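# Four arms hang a radiator on its floor posts

## Task

Put the radiator onto its floor posts so that each of its lugs sits all the way down over its matching red tongue and covers it from view.

## Robot and tools

Setup: four Kinova Gen3 arms, arm1 to arm4, each ending in a five-finger right hand. All positions are in a single scene frame in metres, origin on the floor, +z up. Arm feet (base_link) as calibrated: arm1 at x=-0.360 y=+0.797 z=+0.790; arm2 at x=-0.411 y=+0.261 z=+0.796; arm3 at x=-0.410 y=-0.262 z=+0.792; arm4 at x=-0.358 y=-0.795 z=+0.794. Each foot is turned only slightly about z (quaternions near identity) and faces its own +x. A hand reaches roughly 1.06 m from the joint1 axis.

Joints (radians, absolute): joint1_rad swivels the arm about its foot, positive clockwise seen from above, 0 along the foot's +x, range -6.283 to 6.283. joint2_rad is the shoulder, 0 upright, positive leans forward, range +-2.249. joint3_rad twists the upper arm (+-6.283). joint4_rad is the elbow, 0 straight (+-2.579). joint5_rad twists the forearm (+-6.283). joint6_rad is the wrist bend (+-2.099). joint7_rad rolls the hand, positive counter-clockwise viewed from behind it (+-6.283). A joint counts as done within 0.01. Reference posture: joints 1, 3, 5 at 0 and joint7 at 1.57 gives fingers pointing down in front, palm facing right, thumb toward the foot.

Hand point and its axes: 0.045 m in front of the palm; +z runs along straight fingers, +y leaves the palm face, +x crosses the palm away from the thumb. Straight fingers extend 0.06-0.07 m past the point and lie 0.06 m behind it along -y. A bracket on the little-finger side of the wrist juts out and can strike things. The wrist camera sits on the little-finger side, aimed at the hand point about 30 degrees toward the thumb.

Finger keys, each -1 (closed) to +1 (open/straight), tolerance 0.02: hand_little, hand_ring, hand_middle, hand_index, hand_thumb_bend, and hand_thumb_turn (+1 beside the palm, -1 swung opposite the fingers). Settings, not motions: hand_force_limit (-1 to 1, mapping to roughly 0 to 10 N at the fingertip, 15 N for thumb motors; starts at 0) and hand_speed (-0.96 to 1; starts at -0.8, slow). A motor only moves when its target changes by 0.002 or more, stops at its target or when load hits the force limit, then locks. To grip tighter, raise hand_force_limit and send a more-closed target; to release, send a more-open one. Use hand_speed -0.94 or below for soft grips. A thumb turned in front of the palm lets the hand wrap items 0.035-0.065 m thick, or handles down to 0.025 m.

Tool move: arguments arm1, arm2, arm3, arm4 (one object per arm, any may be omitted) plus cameras. Inside an arm object: "joints" is a dict of absolute targets by key name; "target" is a list of 7 numbers [x, y, z, qw, qx, qy, qz], an absolute hand-point pose in the scene frame (metres, unit quaternion), reached along a straight line from the current hand_target; "speed" sets that line's top speed, 0.002 to 0.5 m/s (default 0.25; rotation capped at twice that in rad/s); "min_time_s" (0.1 to 8 s) stretches that arm's joint motions. When "target" is given, "joints" may contain only the hand_ keys, otherwise the call is rejected. cameras: list of arm1_cam_wrist, arm2_cam_wrist, arm3_cam_wrist, arm4_cam_wrist, cam_high, cam_low or "all"; [] gives none. An empty move returns full state and all images. Joint target rates are capped (1.39 rad/s for joints 1-4, 1.22 for 5-7); a hand path is clipped each step to 70 mm and 16 degrees from the measured hand. Hand paths don't avoid obstacles, may lag, drift or overshoot speed near a straight arm, and finish together; they end after 10 s; an action lasts at most 15 s.

Tool wait: seconds 0 to 10, plus cameras; sends nothing new. zoom_image: camera and region [x0, y0, x1, y1] in image pixels, top-left origin, at most 504 by 504, from that camera's newest picture. show_instructions: shows reference pages. finished_scene: optional scene 1; ends for good, so the radiator must stay hung without help.

Reading results: "move" lists arms that received motion; "as last shown" marks an idle arm whose statuses read "not commanded". hand is the printed hand pose (less accurate at long reach); hand_target is the pose the held joint targets imply. Status words: done (hand within 1 cm and 2 degrees), off_target (resting short, maybe still pushing), time_out (joint gives up and holds), not_followed / "joint command not followed" / "pose unreachable" (a collision check held the arm back). hand_stopped_by gives six words for little, ring, middle, index, thumb_bend, thumb_turn: moving, target, force, stalled or fault. *_load_n are fingertip loads in N, positive pushing open; a lost grip shows as loads near 0. Joint velocities (rad/s) show "within noise" at rest. Joint torques and Flange force (end-effector x y z) reveal contact and carried weight, with offsets and noise. A refused call or a stop cancels the rest of the calls in that reply.

Hazards: a torque fault (sensor limit reached, or a joint more than 5 degrees off plan) freezes that arm for 10 s; torque limits 104.5 N m for joints 1-4 and 51.3 for 5-7, but the weak motors give far less (about 53.5, 52.3, 40.3, 40, 21.3, 22.1, 21.6 N m for joints 1-7), so heavy loads can make a joint sag. Motors heat when holding loads, stretched out, or straining; MOTOR HOT appears near 60 C and at 75 C the arm sinks for 30-60 s; resend keys marked limit_stop_at_motor_heat. The arms push on after contact, so back off quickly. Never let two robots squeeze each other or close fingers on another hand; this fails the scene. Don't drop the radiator even slightly, release it while moving, slam it, ram fixed things, or knock anything off the work area or to the floor. Objects may get occasional small pushes. The scene keeps running while you compose replies, holding the last command.

Each tool is called after "Call:" as name(argument=value, ...) on one line, values as JSON.

Reference images:

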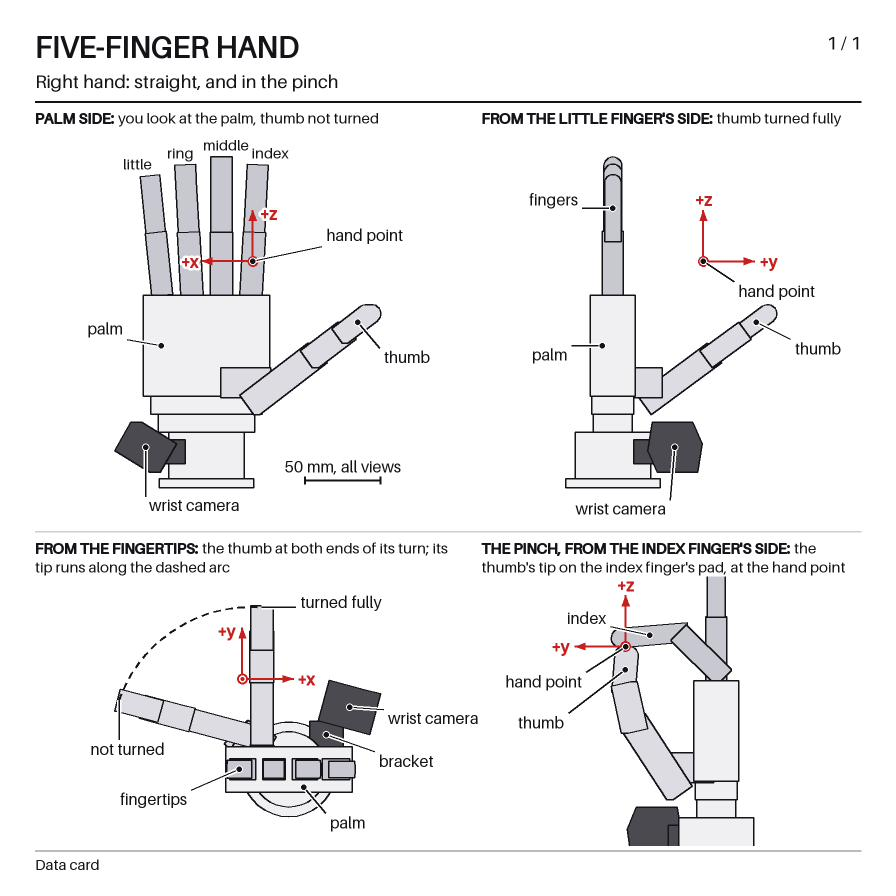

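## Session

Call:
move(cameras=["all"])

Scene clock: 0.00 s.
Joint torques (N m): no reading
Motor temperatures (°C): arm1=[35 31 33 33 39 42 43] | arm2=[36 35 32 36 40 40 52] | arm3=[33 37 36 34 44 42 41] | arm4=[37 34 33 34 45 42 40]
Flange force (N): no reading
Joint velocities: within noise
arm1.joint_positions: joint1_rad=+0.276 joint2_rad=-0.449 joint3_rad=-0.042 joint4_rad=+1.503 joint5_rad=+0.013 joint6_rad=+2.002 joint7_rad=-2.003 hand_little=+1.000 hand_ring=+1.000 hand_middle=+1.000 hand_index=+1.000 hand_thumb_turn=+1.000 hand_thumb_bend=+1.000 hand_force_limit=+0.000 hand_speed=-0.800
arm1.joint_status: not commanded
arm1.hand_stopped_by: target,target,target,target,target,target
arm1.little_load_n: 0.0
arm1.ring_load_n: 0.0
arm1.middle_load_n: 0.0
arm1.index_load_n: 0.0
arm1.thumb_bend_load_n: 0.0
arm1.thumb_turn_load_n: 0.0
arm1.hand: x=-0.1846 y=+0.7637 z=+1.2894 quat_wxyz=(-0.037, -0.344, -0.938, +0.009) (m; scene frame)
arm1.hand_target: x=-0.1846 y=+0.7637 z=+1.2894 quat_wxyz=(-0.037, -0.344, -0.938, +0.009) (m; scene frame)
arm1.hand_status: not commanded
arm2.joint_positions: joint1_rad=-0.150 joint2_rad=-0.355 joint3_rad=-0.062 joint4_rad=+1.416 joint5_rad=-0.065 joint6_rad=+1.962 joint7_rad=-2.073 hand_little=+1.000 hand_ring=+1.000 hand_middle=+1.000 hand_index=+1.000 hand_thumb_turn=+1.000 hand_thumb_bend=+1.000 hand_force_limit=+0.000 hand_speed=-0.800
arm2.joint_status: not commanded
arm2.hand_stopped_by: target,target,target,target,target,target
arm2.little_load_n: 0.0
arm2.ring_load_n: 0.0
arm2.middle_load_n: 0.0
arm2.index_load_n: 0.0
arm2.thumb_bend_load_n: 0.0
arm2.thumb_turn_load_n: 0.0
arm2.hand: x=-0.2029 y=+0.3373 z=+1.3174 quat_wxyz=(-0.047, -0.134, -0.989, -0.044) (m; scene frame)
arm2.hand_target: x=-0.2029 y=+0.3373 z=+1.3174 quat_wxyz=(-0.047, -0.134, -0.989, -0.044) (m; scene frame)
arm2.hand_status: not commanded
arm3.joint_positions: joint1_rad=-0.384 joint2_rad=-0.447 joint3_rad=-0.078 joint4_rad=+1.537 joint5_rad=-0.021 joint6_rad=+1.980 joint7_rad=-1.665 hand_little=+1.000 hand_ring=+1.000 hand_middle=+1.000 hand_index=+1.000 hand_thumb_turn=+1.000 hand_thumb_bend=+1.000 hand_force_limit=+0.000 hand_speed=-0.800
arm3.joint_status: not commanded
arm3.hand_stopped_by: target,target,target,target,target,target
arm3.little_load_n: 0.0
arm3.ring_load_n: 0.5
arm3.middle_load_n: 0.0
arm3.index_load_n: 0.0
arm3.thumb_bend_load_n: 0.0
arm3.thumb_turn_load_n: 0.0
arm3.hand: x=-0.2991 y=-0.1453 z=+1.2820 quat_wxyz=(-0.037, +0.216, -0.976, -0.003) (m; scene frame)
arm3.hand_target: x=-0.2991 y=-0.1453 z=+1.2820 quat_wxyz=(-0.037, +0.216, -0.976, -0.003) (m; scene frame)
arm3.hand_status: not commanded
arm4.joint_positions: joint1_rad=-0.154 joint2_rad=-0.496 joint3_rad=-0.062 joint4_rad=+1.553 joint5_rad=-0.013 joint6_rad=+1.929 joint7_rad=-1.782 hand_little=+1.000 hand_ring=+1.000 hand_middle=+1.000 hand_index=+1.000 hand_thumb_turn=+1.000 hand_thumb_bend=+1.000 hand_force_limit=+0.000 hand_speed=-0.800
arm4.joint_status: not commanded
arm4.hand_stopped_by: target,target,target,target,target,target
arm4.little_load_n: 0.0
arm4.ring_load_n: 0.0
arm4.middle_load_n: 0.0
arm4.index_load_n: 0.0
arm4.thumb_bend_load_n: 0.0
arm4.thumb_turn_load_n: 0.0
arm4.hand: x=-0.2026 y=-0.7308 z=+1.2918 quat_wxyz=(-0.079, -0.020, -0.997, -0.006) (m; scene frame)
arm4.hand_target: x=-0.2026 y=-0.7308 z=+1.2918 quat_wxyz=(-0.079, -0.020, -0.997, -0.006) (m; scene frame)
arm4.hand_status: not commanded
pictures: arm1_cam_wrist, arm2_cam_wrist, arm3_cam_wrist, arm4_cam_wrist, cam_high, cam_low

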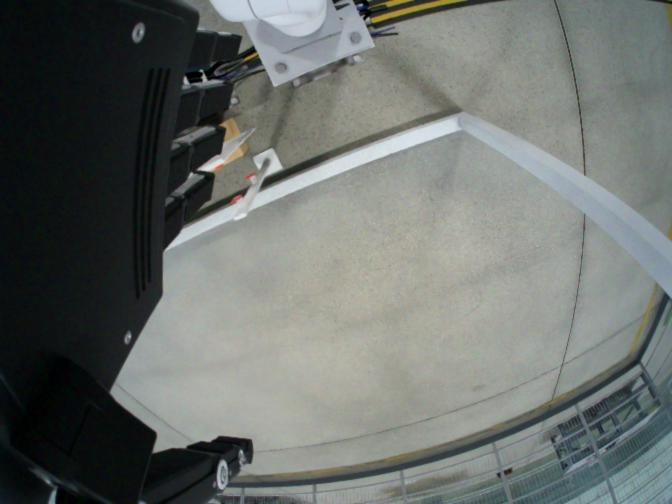

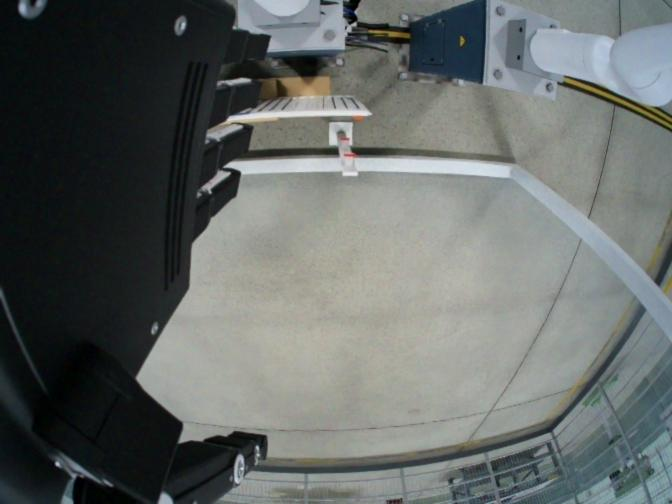

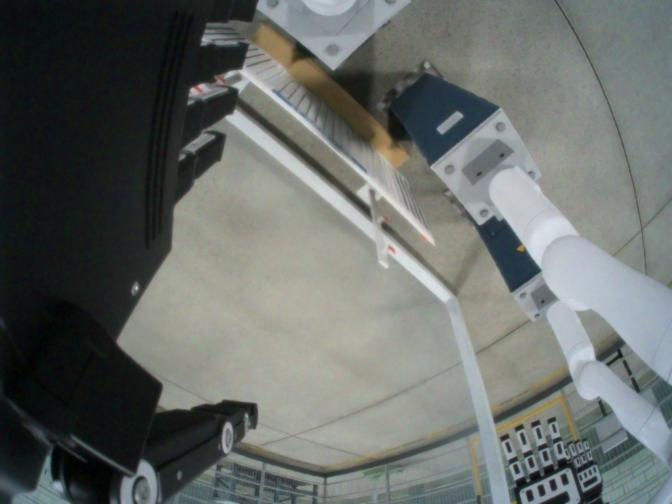

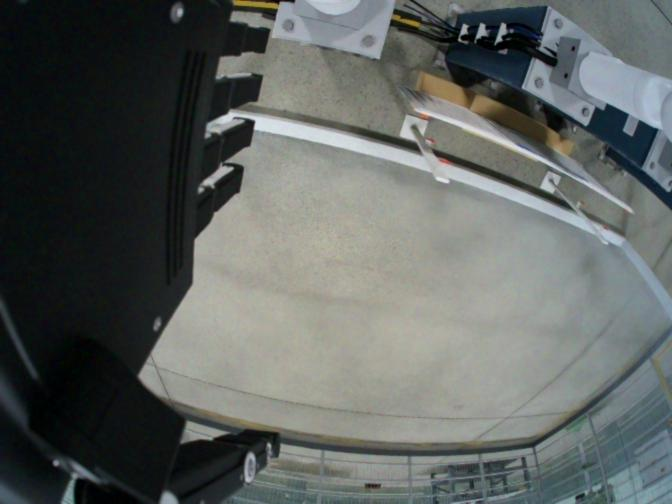

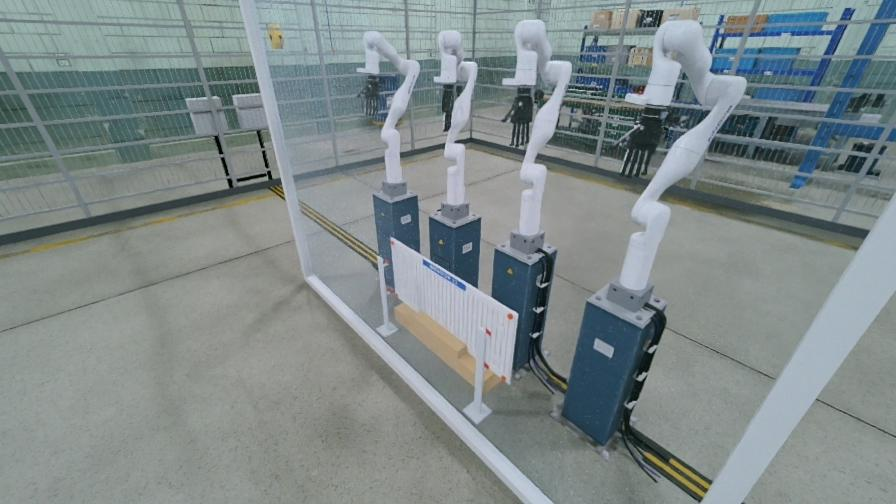

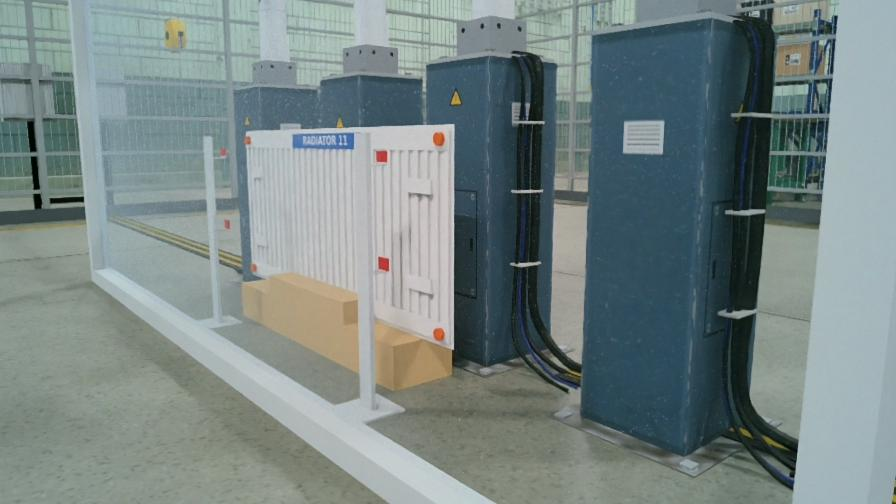

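Call:
zoom_image(camera="cam_low", region=[190, 110, 480, 430])

Call:
zoom_image(camera="cam_high", region=[350, 220, 550, 430])

Call:
zoom_image(camera="arm4_cam_wrist", region=[380, 50, 650, 270])

Call:
zoom_image(camera="arm3_cam_wrist", region=[200, 20, 460, 310])

Call:
zoom_image(camera="arm2_cam_wrist", region=[200, 60, 420, 200])

Scaled by 1.575 from the camera's image (finer frame: 1280x720).

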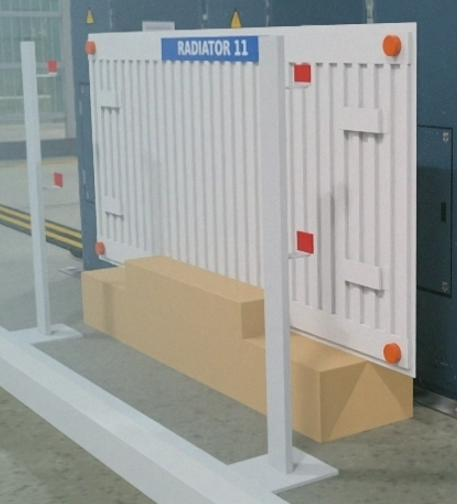

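Scaled by 2.400 from the camera's image (finer frame: 1280x720).

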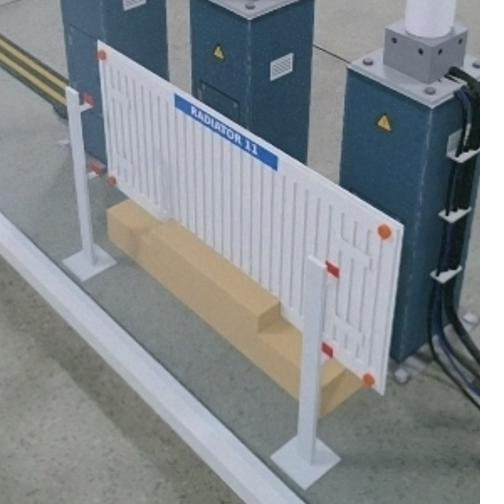

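Scaled by 1.867 from the camera's image (finer frame: 960x720).

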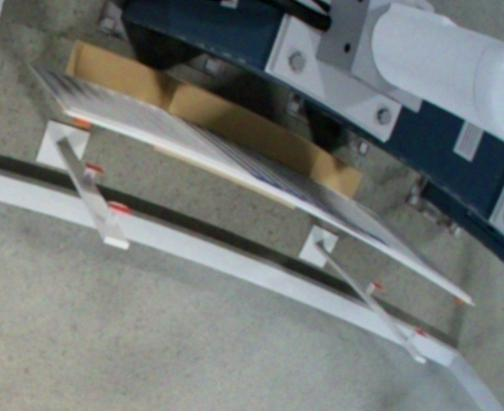

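Scaled by 1.738 from the camera's image (finer frame: 960x720).

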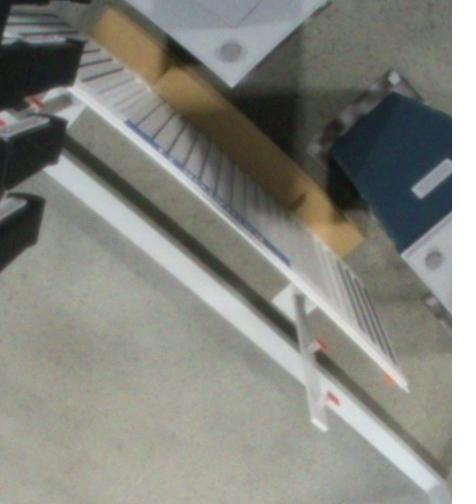

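Scaled by 2.291 from the camera's image (finer frame: 960x720).

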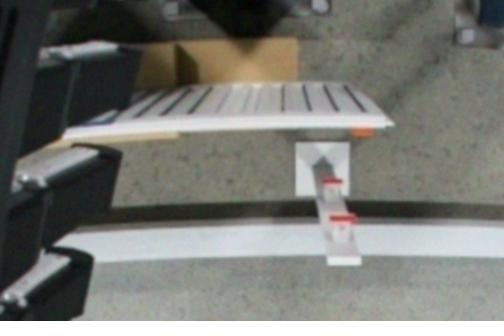

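Call:
move(arm1={"target": [-0.17, 0.52, 0.85, 0, 0, 1, 0]}, arm2={"target": [-0.22, 0.12, 0.85, 0, 0, 1, 0]}, arm3={"target": [-0.22, -0.25, 0.85, 0, 0, 1, 0]}, arm4={"target": [-0.17, -0.6, 0.85, 0, 0, 1, 0]}, cameras=["arm1_cam_wrist", "arm2_cam_wrist", "arm3_cam_wrist", "arm4_cam_wrist"])

Scene clock: 15.63 s.
Joint torques (N m): arm1=[0.9 -12.9 1.77 -2.99 0.19 0.02 -0.17] | arm2=[-2.09 -9.7 2.38 -2.47 0.05 -0.04 -0.59] | arm3=[0.61 -8.45 0.19 -2.48 -0.65 0.53 -0.16] | arm4=[1.45 -7.82 -0.74 -2.19 0.31 0.25 0.03]
Motor temperatures (°C): arm1=[35 31 33 33 39 42 43] | arm2=[36 35 32 36 40 40 52] | arm3=[33 36 36 34 44 42 41] | arm4=[36 34 33 34 45 42 40]
Flange force (N): arm1=[-2.9 -1.4 -2.5] | arm2=[9.1 -7.0 17.7] | arm3=no reading | arm4=no reading
move: arm1 done; arm2 done; arm3 moving; arm4 done
Joint velocities: arm1=[within noise] | arm2=[within noise] | arm3=[0.135 0.023 -0.172 0.001 0.13 0.03 -0.154] | arm4=[within noise]
arm1.joint_positions: joint1_rad=+0.688 joint2_rad=+0.547 joint3_rad=+0.488 joint4_rad=+2.101 joint5_rad=-0.469 joint6_rad=+0.586 joint7_rad=-0.033 hand_little=+1.000 hand_ring=+1.000 hand_middle=+1.000 hand_index=+1.000 hand_thumb_turn=+1.000 hand_thumb_bend=+1.000 hand_force_limit=+0.000 hand_speed=-0.800
arm1.joint_status: not commanded
arm1.hand_stopped_by: target,target,target,target,target,target
arm1.little_load_n: 0.0
arm1.ring_load_n: 0.0
arm1.middle_load_n: 0.0
arm1.index_load_n: 0.0
arm1.thumb_bend_load_n: 0.0
arm1.thumb_turn_load_n: 0.0
arm1.hand: x=-0.1700 y=+0.5200 z=+0.8500 quat_wxyz=(+0.000, +0.000, -1.000, +0.000)
arm1.hand_target: x=-0.1700 y=+0.5200 z=+0.8500 quat_wxyz=(+0.000, +0.000, -1.000, +0.000)
arm1.hand_status: done (0.000 m and 0.0 deg from the pose sent, 0.503 m and 40.5 deg at the start; pose on its path clipped on 9 of 114 steps)
arm2.joint_positions: joint1_rad=+0.530 joint2_rad=+0.389 joint3_rad=+0.326 joint4_rad=+2.457 joint5_rad=-0.369 joint6_rad=+0.325 joint7_rad=-0.383 hand_little=+1.000 hand_ring=+1.000 hand_middle=+1.000 hand_index=+1.000 hand_thumb_turn=+1.000 hand_thumb_bend=+1.000 hand_force_limit=+0.000 hand_speed=-0.800
arm2.joint_status: not commanded
arm2.hand_stopped_by: target,target,target,target,target,target
arm2.little_load_n: 0.0
arm2.ring_load_n: 0.0
arm2.middle_load_n: 0.0
arm2.index_load_n: 0.0
arm2.thumb_bend_load_n: 0.0
arm2.thumb_turn_load_n: 0.0
arm2.hand: x=-0.2200 y=+0.1200 z=+0.8500 quat_wxyz=(+0.000, +0.000, -1.000, +0.000)
arm2.hand_target: x=-0.2200 y=+0.1200 z=+0.8500 quat_wxyz=(+0.000, +0.000, -1.000, +0.000)
arm2.hand_status: done (0.000 m and 0.0 deg from the pose sent, 0.516 m and 17.1 deg at the start; pose on its path clipped on 9 of 152 steps)
arm3.joint_positions: joint1_rad=+0.683 joint2_rad=+0.345 joint3_rad=-0.573 joint4_rad=+2.579 joint5_rad=+0.436 joint6_rad=+0.414 joint7_rad=-1.898 hand_little=+1.000 hand_ring=+1.000 hand_middle=+1.000 hand_index=+1.000 hand_thumb_turn=+1.000 hand_thumb_bend=+1.000 hand_force_limit=+0.000 hand_speed=-0.800
arm3.joint_status: not commanded
arm3.hand_stopped_by: target,target,target,target,target,target
arm3.little_load_n: 0.0
arm3.ring_load_n: 0.0
arm3.middle_load_n: 0.0
arm3.index_load_n: 0.0
arm3.thumb_bend_load_n: 0.0
arm3.thumb_turn_load_n: 0.0
arm3.hand: x=-0.2191 y=-0.2503 z=+0.8505 quat_wxyz=(+0.052, +0.011, -0.999, -0.011)
arm3.hand_target: x=-0.2191 y=-0.2503 z=+0.8505 quat_wxyz=(+0.052, +0.011, -0.999, -0.011)
arm3.hand_status: moving (0.001 m and 6.2 deg from the pose sent, 0.452 m and 25.3 deg at the start; pose on its path clipped on 2 of 215 steps; a joint's target at an end of its range on 162 of 215 steps)
arm4.joint_positions: joint1_rad=-0.579 joint2_rad=+0.340 joint3_rad=-0.364 joint4_rad=+2.576 joint5_rad=+0.448 joint6_rad=+0.274 joint7_rad=-2.882 hand_little=+1.000 hand_ring=+1.000 hand_middle=+1.000 hand_index=+1.000 hand_thumb_turn=+1.000 hand_thumb_bend=+1.000 hand_force_limit=+0.000 hand_speed=-0.800
arm4.joint_status: not commanded
arm4.hand_stopped_by: target,target,target,target,target,target
arm4.little_load_n: 0.0
arm4.ring_load_n: 0.0
arm4.middle_load_n: 0.0
arm4.index_load_n: 0.0
arm4.thumb_bend_load_n: 0.0
arm4.thumb_turn_load_n: 0.0
arm4.hand: x=-0.1700 y=-0.6000 z=+0.8500 quat_wxyz=(+0.000, +0.000, -1.000, +0.000)
arm4.hand_target: x=-0.1700 y=-0.6000 z=+0.8500 quat_wxyz=(+0.000, +0.000, -1.000, +0.000)
arm4.hand_status: done (0.000 m and 0.0 deg from the pose sent, 0.462 m and 9.4 deg at the start; pose on its path clipped on 5 of 128 steps)
arm1_cam_wrist: T_world_to_cam=[[-0.28932, 0.95647, 0.03817, -0.59081], [0.84207, 0.23534, 0.48532, -0.38457], [0.45521, 0.17256, -0.8735, 0.84429]] pos_world=[-0.23143, 0.50991, 0.94669]
arm2_cam_wrist: T_world_to_cam=[[-0.28981, 0.95688, -0.01962, -0.15759], [0.84006, 0.26415, 0.47384, -0.23836], [0.45859, 0.12084, -0.88039, 0.95408]] pos_world=[-0.28297, 0.09846, 0.94981]
arm3_cam_wrist: T_world_to_cam=[[-0.32559, 0.94166, 0.08518, 0.08697], [0.85024, 0.25219, 0.46205, -0.14993], [0.41362, 0.22287, -0.88275, 1.01009]] pos_world=[-0.26199, -0.26921, 0.95353]
arm4_cam_wrist: T_world_to_cam=[[-0.27672, 0.96067, -0.02334, 0.55787], [0.83272, 0.25184, 0.49311, -0.12525], [0.47959, 0.11702, -0.86965, 1.00663]] pos_world=[-0.2241, -0.62218, 0.9502]

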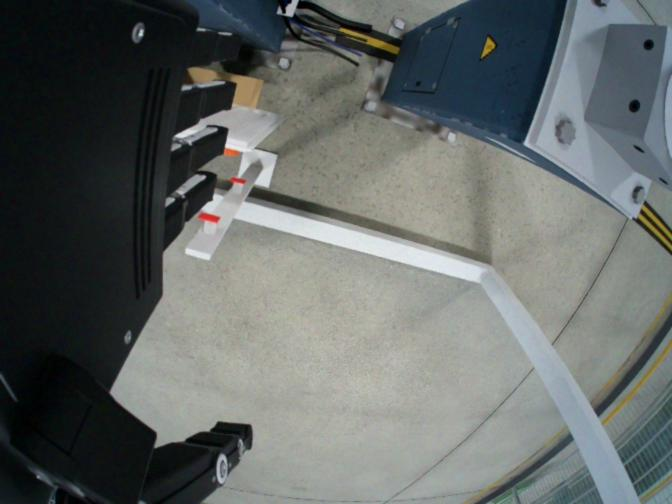

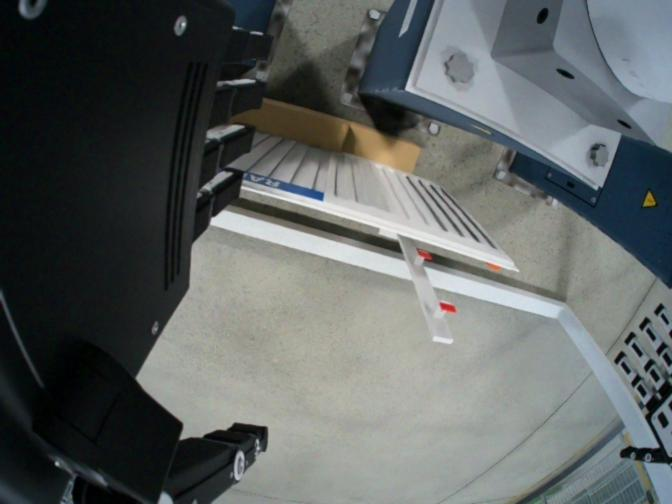

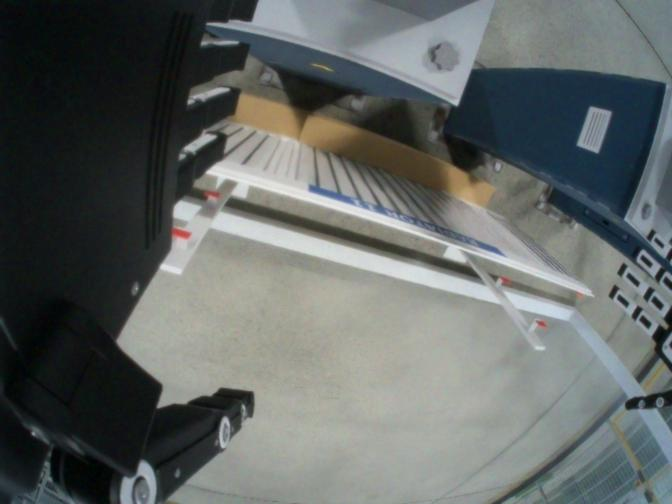

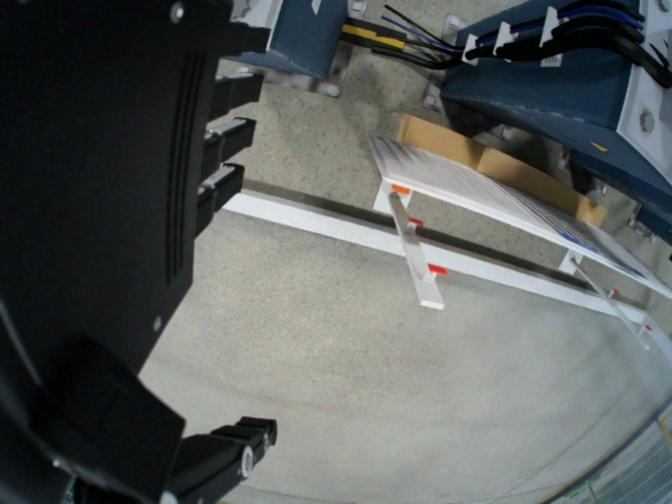

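Call:
zoom_image(camera="arm2_cam_wrist", region=[230, 90, 530, 350])

Call:
zoom_image(camera="arm3_cam_wrist", region=[160, 80, 610, 360])

Call:
zoom_image(camera="arm4_cam_wrist", region=[350, 100, 672, 360])

Call:
zoom_image(camera="arm1_cam_wrist", region=[160, 60, 320, 280])

Scaled by 1.680 from the camera's image (finer frame: 960x720).

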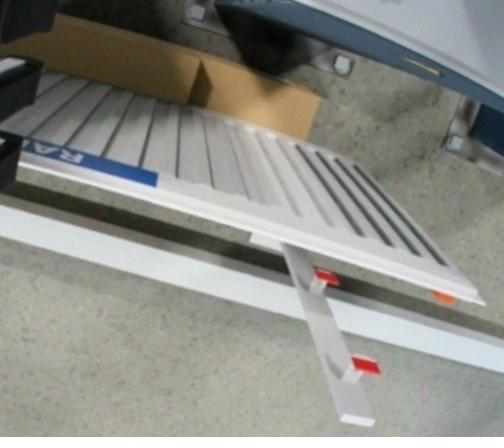

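Scaled by 1.120 from the camera's image (finer frame: 960x720).

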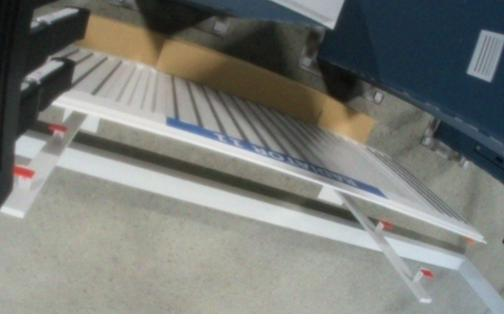

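Scaled by 1.565 from the camera's image (finer frame: 960x720).

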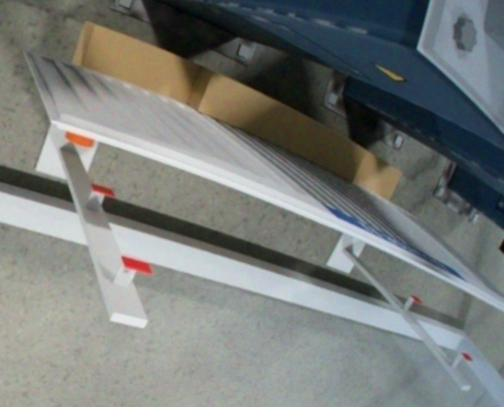

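Scaled by 2.291 from the camera's image (finer frame: 960x720).

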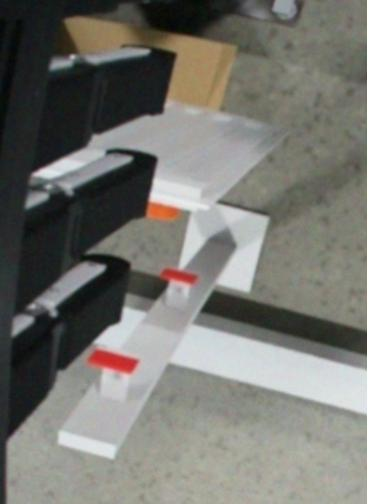

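Call:
move(arm1={"target": [-0.12, 0.32, 0.75, 0, 0.70711, 0.70711, 0], "joints": {"hand_thumb_turn": -1, "hand_speed": 0}}, arm2={"target": [-0.12, 0.08, 0.75, 0, 0.70711, 0.70711, 0], "joints": {"hand_thumb_turn": -1, "hand_speed": 0}}, arm3={"target": [-0.12, -0.20, 0.75, 0, 0.70711, 0.70711, 0], "joints": {"hand_thumb_turn": -1, "hand_speed": 0}}, arm4={"target": [-0.12, -0.46, 0.75, 0, 0.70711, 0.70711, 0], "joints": {"hand_thumb_turn": -1, "hand_speed": 0}}, cameras=["arm1_cam_wrist", "arm2_cam_wrist", "arm3_cam_wrist", "arm4_cam_wrist", "cam_high", "cam_low"])

Scene clock: 27.17 s.
Joint torques (N m): arm1=[0.91 -17.9 4.65 -2.1 0.19 -0.07 -0.16] | arm2=[-1.99 -13.23 0.99 0.18 -0.05 -0.08 -0.53] | arm3=[0.84 -13.24 0.99 0.29 -0.62 0.3 -0.07] | arm4=[1.44 -16.29 0.5 -2.67 0.31 0.31 0.05]
Motor temperatures (°C): arm1=[35 31 33 33 39 42 43] | arm2=[36 35 32 36 40 40 52] | arm3=[33 36 36 34 44 42 41] | arm4=[36 34 33 34 45 42 40]
Flange force (N): arm1=[-2.4 2.5 -0.7] | arm2=no reading | arm3=[0.0 -4.8 7.0] | arm4=[1.2 -4.1 0.0]
move: arm1 done; arm2 done; arm3 done; arm4 done
Joint velocities: within noise
arm1.joint_positions: joint1_rad=+0.673 joint2_rad=+1.007 joint3_rad=+0.724 joint4_rad=+1.773 joint5_rad=-0.974 joint6_rad=+0.752 joint7_rad=-1.186 hand_little=+1.000 hand_ring=+1.000 hand_middle=+1.000 hand_index=+1.000 hand_thumb_turn=-1.000 hand_thumb_bend=+1.000 hand_force_limit=+0.000 hand_speed=+0.000
arm1.joint_status: all done
arm1.hand_stopped_by: target,target,target,target,target,target
arm1.little_load_n: 0.0
arm1.ring_load_n: 0.0
arm1.middle_load_n: 0.0
arm1.index_load_n: 0.0
arm1.thumb_bend_load_n: 0.0
arm1.thumb_turn_load_n: 0.0
arm1.hand: x=-0.1200 y=+0.3200 z=+0.7500 quat_wxyz=(+0.000, -0.707, -0.707, +0.000)
arm1.hand_target: x=-0.1200 y=+0.3200 z=+0.7500 quat_wxyz=(+0.000, -0.707, -0.707, +0.000)
arm1.hand_status: done (0.000 m and 0.0 deg from the pose sent, 0.229 m and 90.0 deg at the start)
arm2.joint_positions: joint1_rad=+0.638 joint2_rad=+0.755 joint3_rad=-0.220 joint4_rad=+2.431 joint5_rad=-1.326 joint6_rad=-0.165 joint7_rad=-1.338 hand_little=+1.000 hand_ring=+1.000 hand_middle=+1.000 hand_index=+1.000 hand_thumb_turn=-1.000 hand_thumb_bend=+1.000 hand_force_limit=+0.000 hand_speed=+0.000
arm2.joint_status: all done
arm2.hand_stopped_by: target,target,target,target,target,target
arm2.little_load_n: 0.0
arm2.ring_load_n: 0.0
arm2.middle_load_n: 0.0
arm2.index_load_n: 0.0
arm2.thumb_bend_load_n: 0.0
arm2.thumb_turn_load_n: 0.0
arm2.hand: x=-0.1200 y=+0.0800 z=+0.7500 quat_wxyz=(+0.000, -0.707, -0.707, +0.000)
arm2.hand_target: x=-0.1200 y=+0.0800 z=+0.7500 quat_wxyz=(+0.000, -0.707, -0.707, +0.000)
arm2.hand_status: done (0.000 m and 0.0 deg from the pose sent, 0.147 m and 90.0 deg at the start)
arm3.joint_positions: joint1_rad=-0.400 joint2_rad=+0.752 joint3_rad=-0.027 joint4_rad=+2.518 joint5_rad=-0.132 joint6_rad=-0.128 joint7_rad=-3.493 hand_little=+1.000 hand_ring=+1.000 hand_middle=+1.000 hand_index=+1.000 hand_thumb_turn=-1.000 hand_thumb_bend=+1.000 hand_force_limit=+0.000 hand_speed=+0.000
arm3.joint_status: all done
arm3.hand_stopped_by: target,target,target,target,target,target
arm3.little_load_n: 0.0
arm3.ring_load_n: 0.0
arm3.middle_load_n: 0.0
arm3.index_load_n: 0.0
arm3.thumb_bend_load_n: 0.0
arm3.thumb_turn_load_n: 0.0
arm3.hand: x=-0.1200 y=-0.2000 z=+0.7500 quat_wxyz=(+0.000, -0.707, -0.707, +0.000)
arm3.hand_target: x=-0.1200 y=-0.2000 z=+0.7500 quat_wxyz=(+0.000, -0.707, -0.707, +0.000)
arm3.hand_status: done (0.000 m and 0.0 deg from the pose sent, 0.150 m and 91.4 deg at the start; a joint's target at an end of its range on 86 of 125 steps)
arm4.joint_positions: joint1_rad=-1.292 joint2_rad=+0.815 joint3_rad=+0.097 joint4_rad=+2.005 joint5_rad=-0.223 joint6_rad=+0.333 joint7_rad=-4.110 hand_little=+1.000 hand_ring=+1.000 hand_middle=+1.000 hand_index=+1.000 hand_thumb_turn=-1.000 hand_thumb_bend=+1.000 hand_force_limit=+0.000 hand_speed=+0.000
arm4.joint_status: all done
arm4.hand_stopped_by: target,target,target,target,target,target
arm4.little_load_n: 0.0
arm4.ring_load_n: 0.0
arm4.middle_load_n: 0.0
arm4.index_load_n: 0.0
arm4.thumb_bend_load_n: 0.0
arm4.thumb_turn_load_n: 0.0
arm4.hand: x=-0.1200 y=-0.4600 z=+0.7500 quat_wxyz=(+0.000, -0.707, -0.707, +0.000)
arm4.hand_target: x=-0.1200 y=-0.4600 z=+0.7500 quat_wxyz=(+0.000, -0.707, -0.707, +0.000)
arm4.hand_status: done (0.000 m and 0.0 deg from the pose sent, 0.179 m and 90.0 deg at the start)
arm1_cam_wrist: T_world_to_cam=[[0.95647, 0.28932, 0.03817, -0.01825], [0.23534, -0.84207, 0.48532, -0.05916], [0.17256, -0.45521, -0.8735, 0.93575]] pos_world=[-0.13009, 0.38143, 0.84679]
arm2_cam_wrist: T_world_to_cam=[[0.95689, 0.28977, -0.0197, 0.11076], [0.26415, -0.84007, 0.47382, -0.24517], [0.12075, -0.4586, -0.8804, 0.83083]] pos_world=[-0.14154, 0.14297, 0.84981]
arm3_cam_wrist: T_world_to_cam=[[0.94988, 0.31102, 0.03166, 0.14754], [0.24481, -0.80298, 0.54341, -0.54508], [0.19443, -0.50843, -0.83887, 0.6638]] pos_world=[-0.13577, -0.14608, 0.84837]
arm4_cam_wrist: T_world_to_cam=[[0.96067, 0.27672, -0.02334, 0.26875], [0.25184, -0.83272, 0.49311, -0.72144], [0.11702, -0.47959, -0.86965, 0.56135]] pos_world=[-0.14218, -0.4059, 0.8502]

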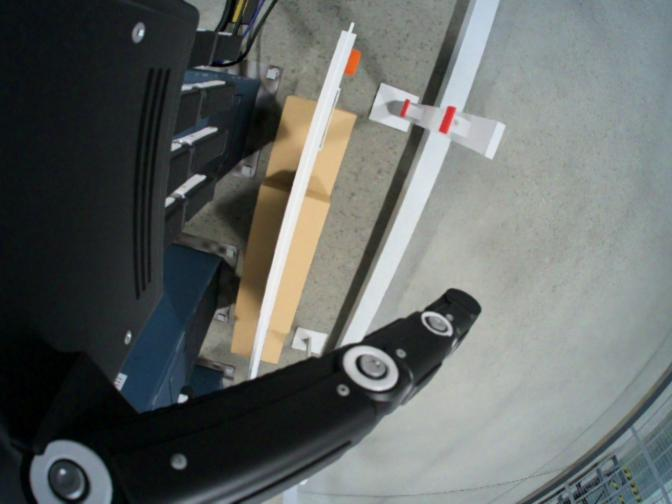

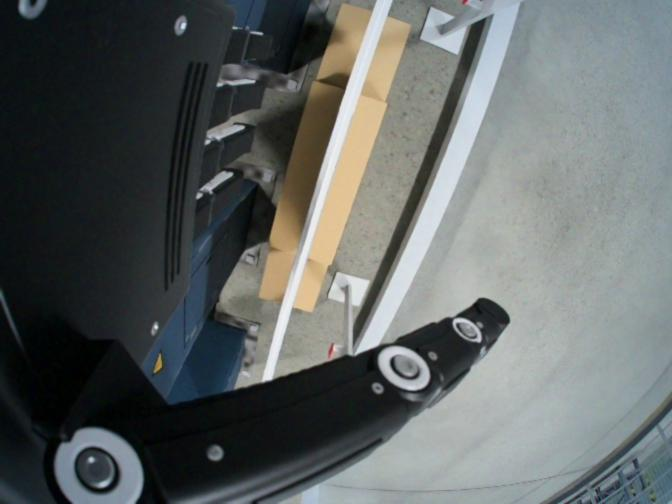

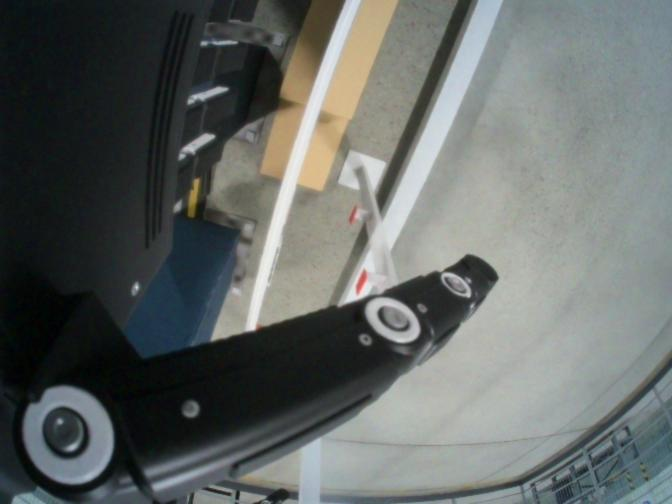

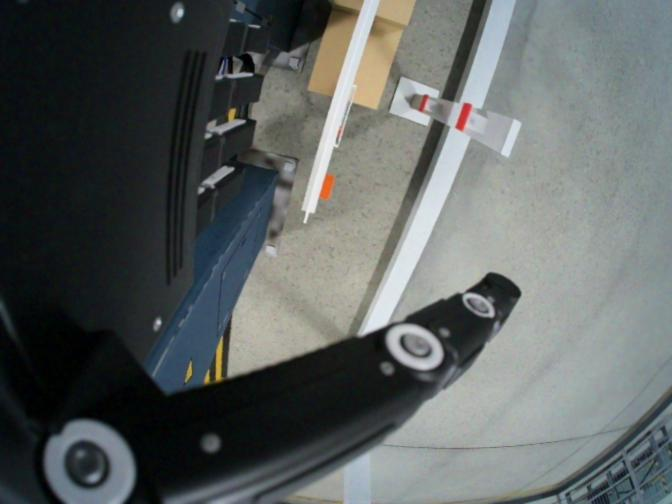

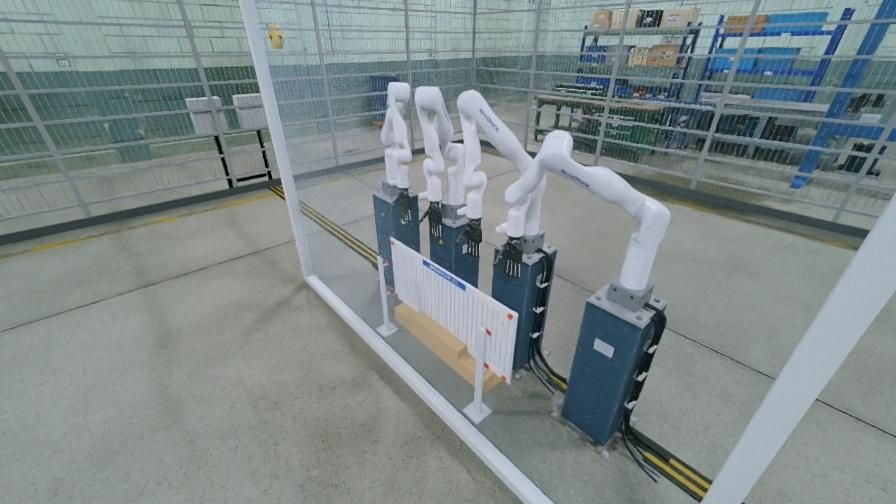

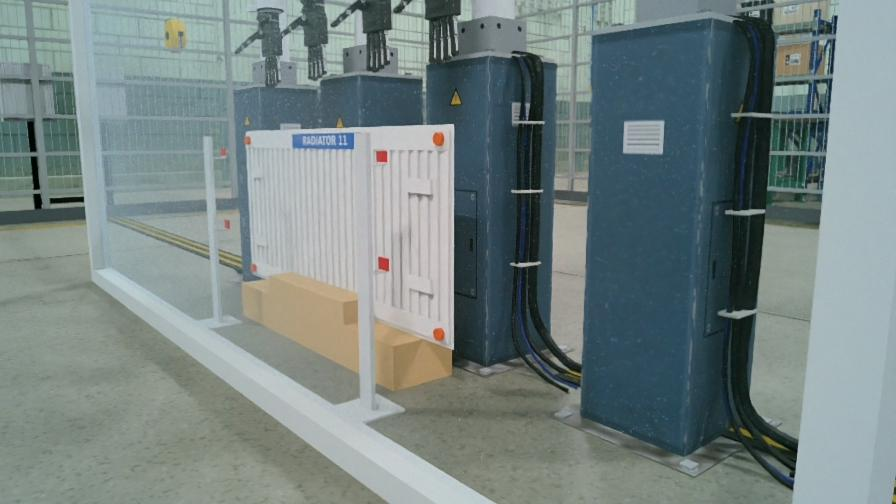

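Call:
zoom_image(camera="arm1_cam_wrist", region=[200, 0, 540, 380])

Call:
zoom_image(camera="arm1_cam_wrist", region=[290, 10, 530, 190])

Call:
zoom_image(camera="arm4_cam_wrist", region=[280, 60, 540, 250])

Call:
zoom_image(camera="arm2_cam_wrist", region=[250, 0, 420, 200])

Scaled by 1.326 from the camera's image (finer frame: 960x720).

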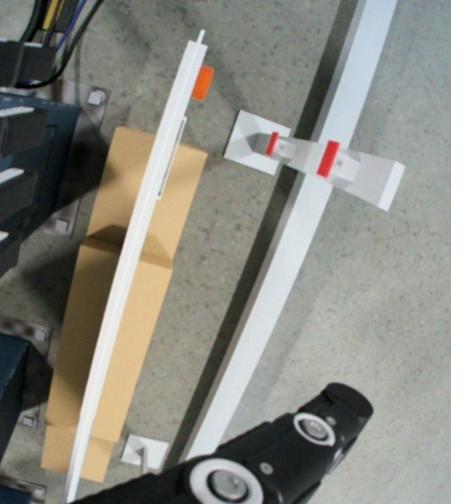

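Scaled by 2.100 from the camera's image (finer frame: 960x720).

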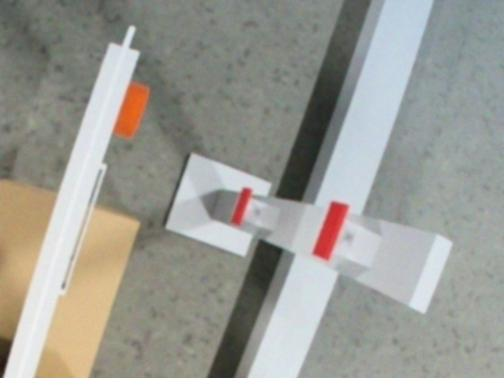

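Scaled by 1.938 from the camera's image (finer frame: 960x720).

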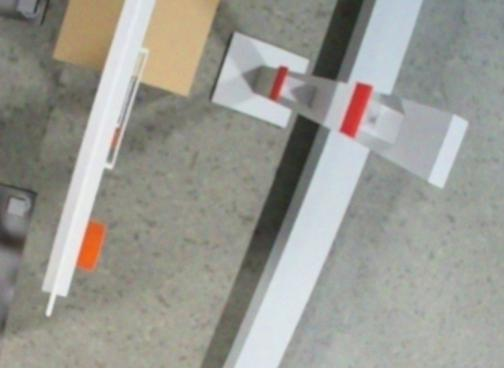

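Scaled by 2.520 from the camera's image (finer frame: 960x720).

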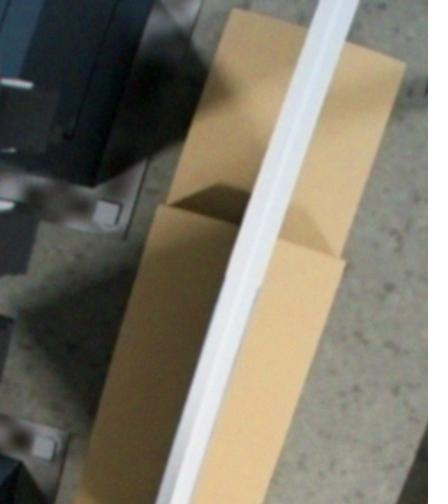

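Call:
zoom_image(camera="arm3_cam_wrist", region=[230, 60, 430, 340])

Scaled by 1.800 from the camera's image (finer frame: 960x720).

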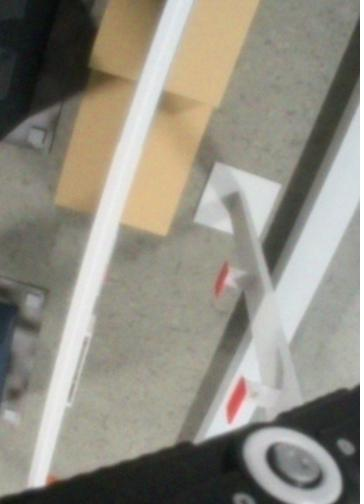

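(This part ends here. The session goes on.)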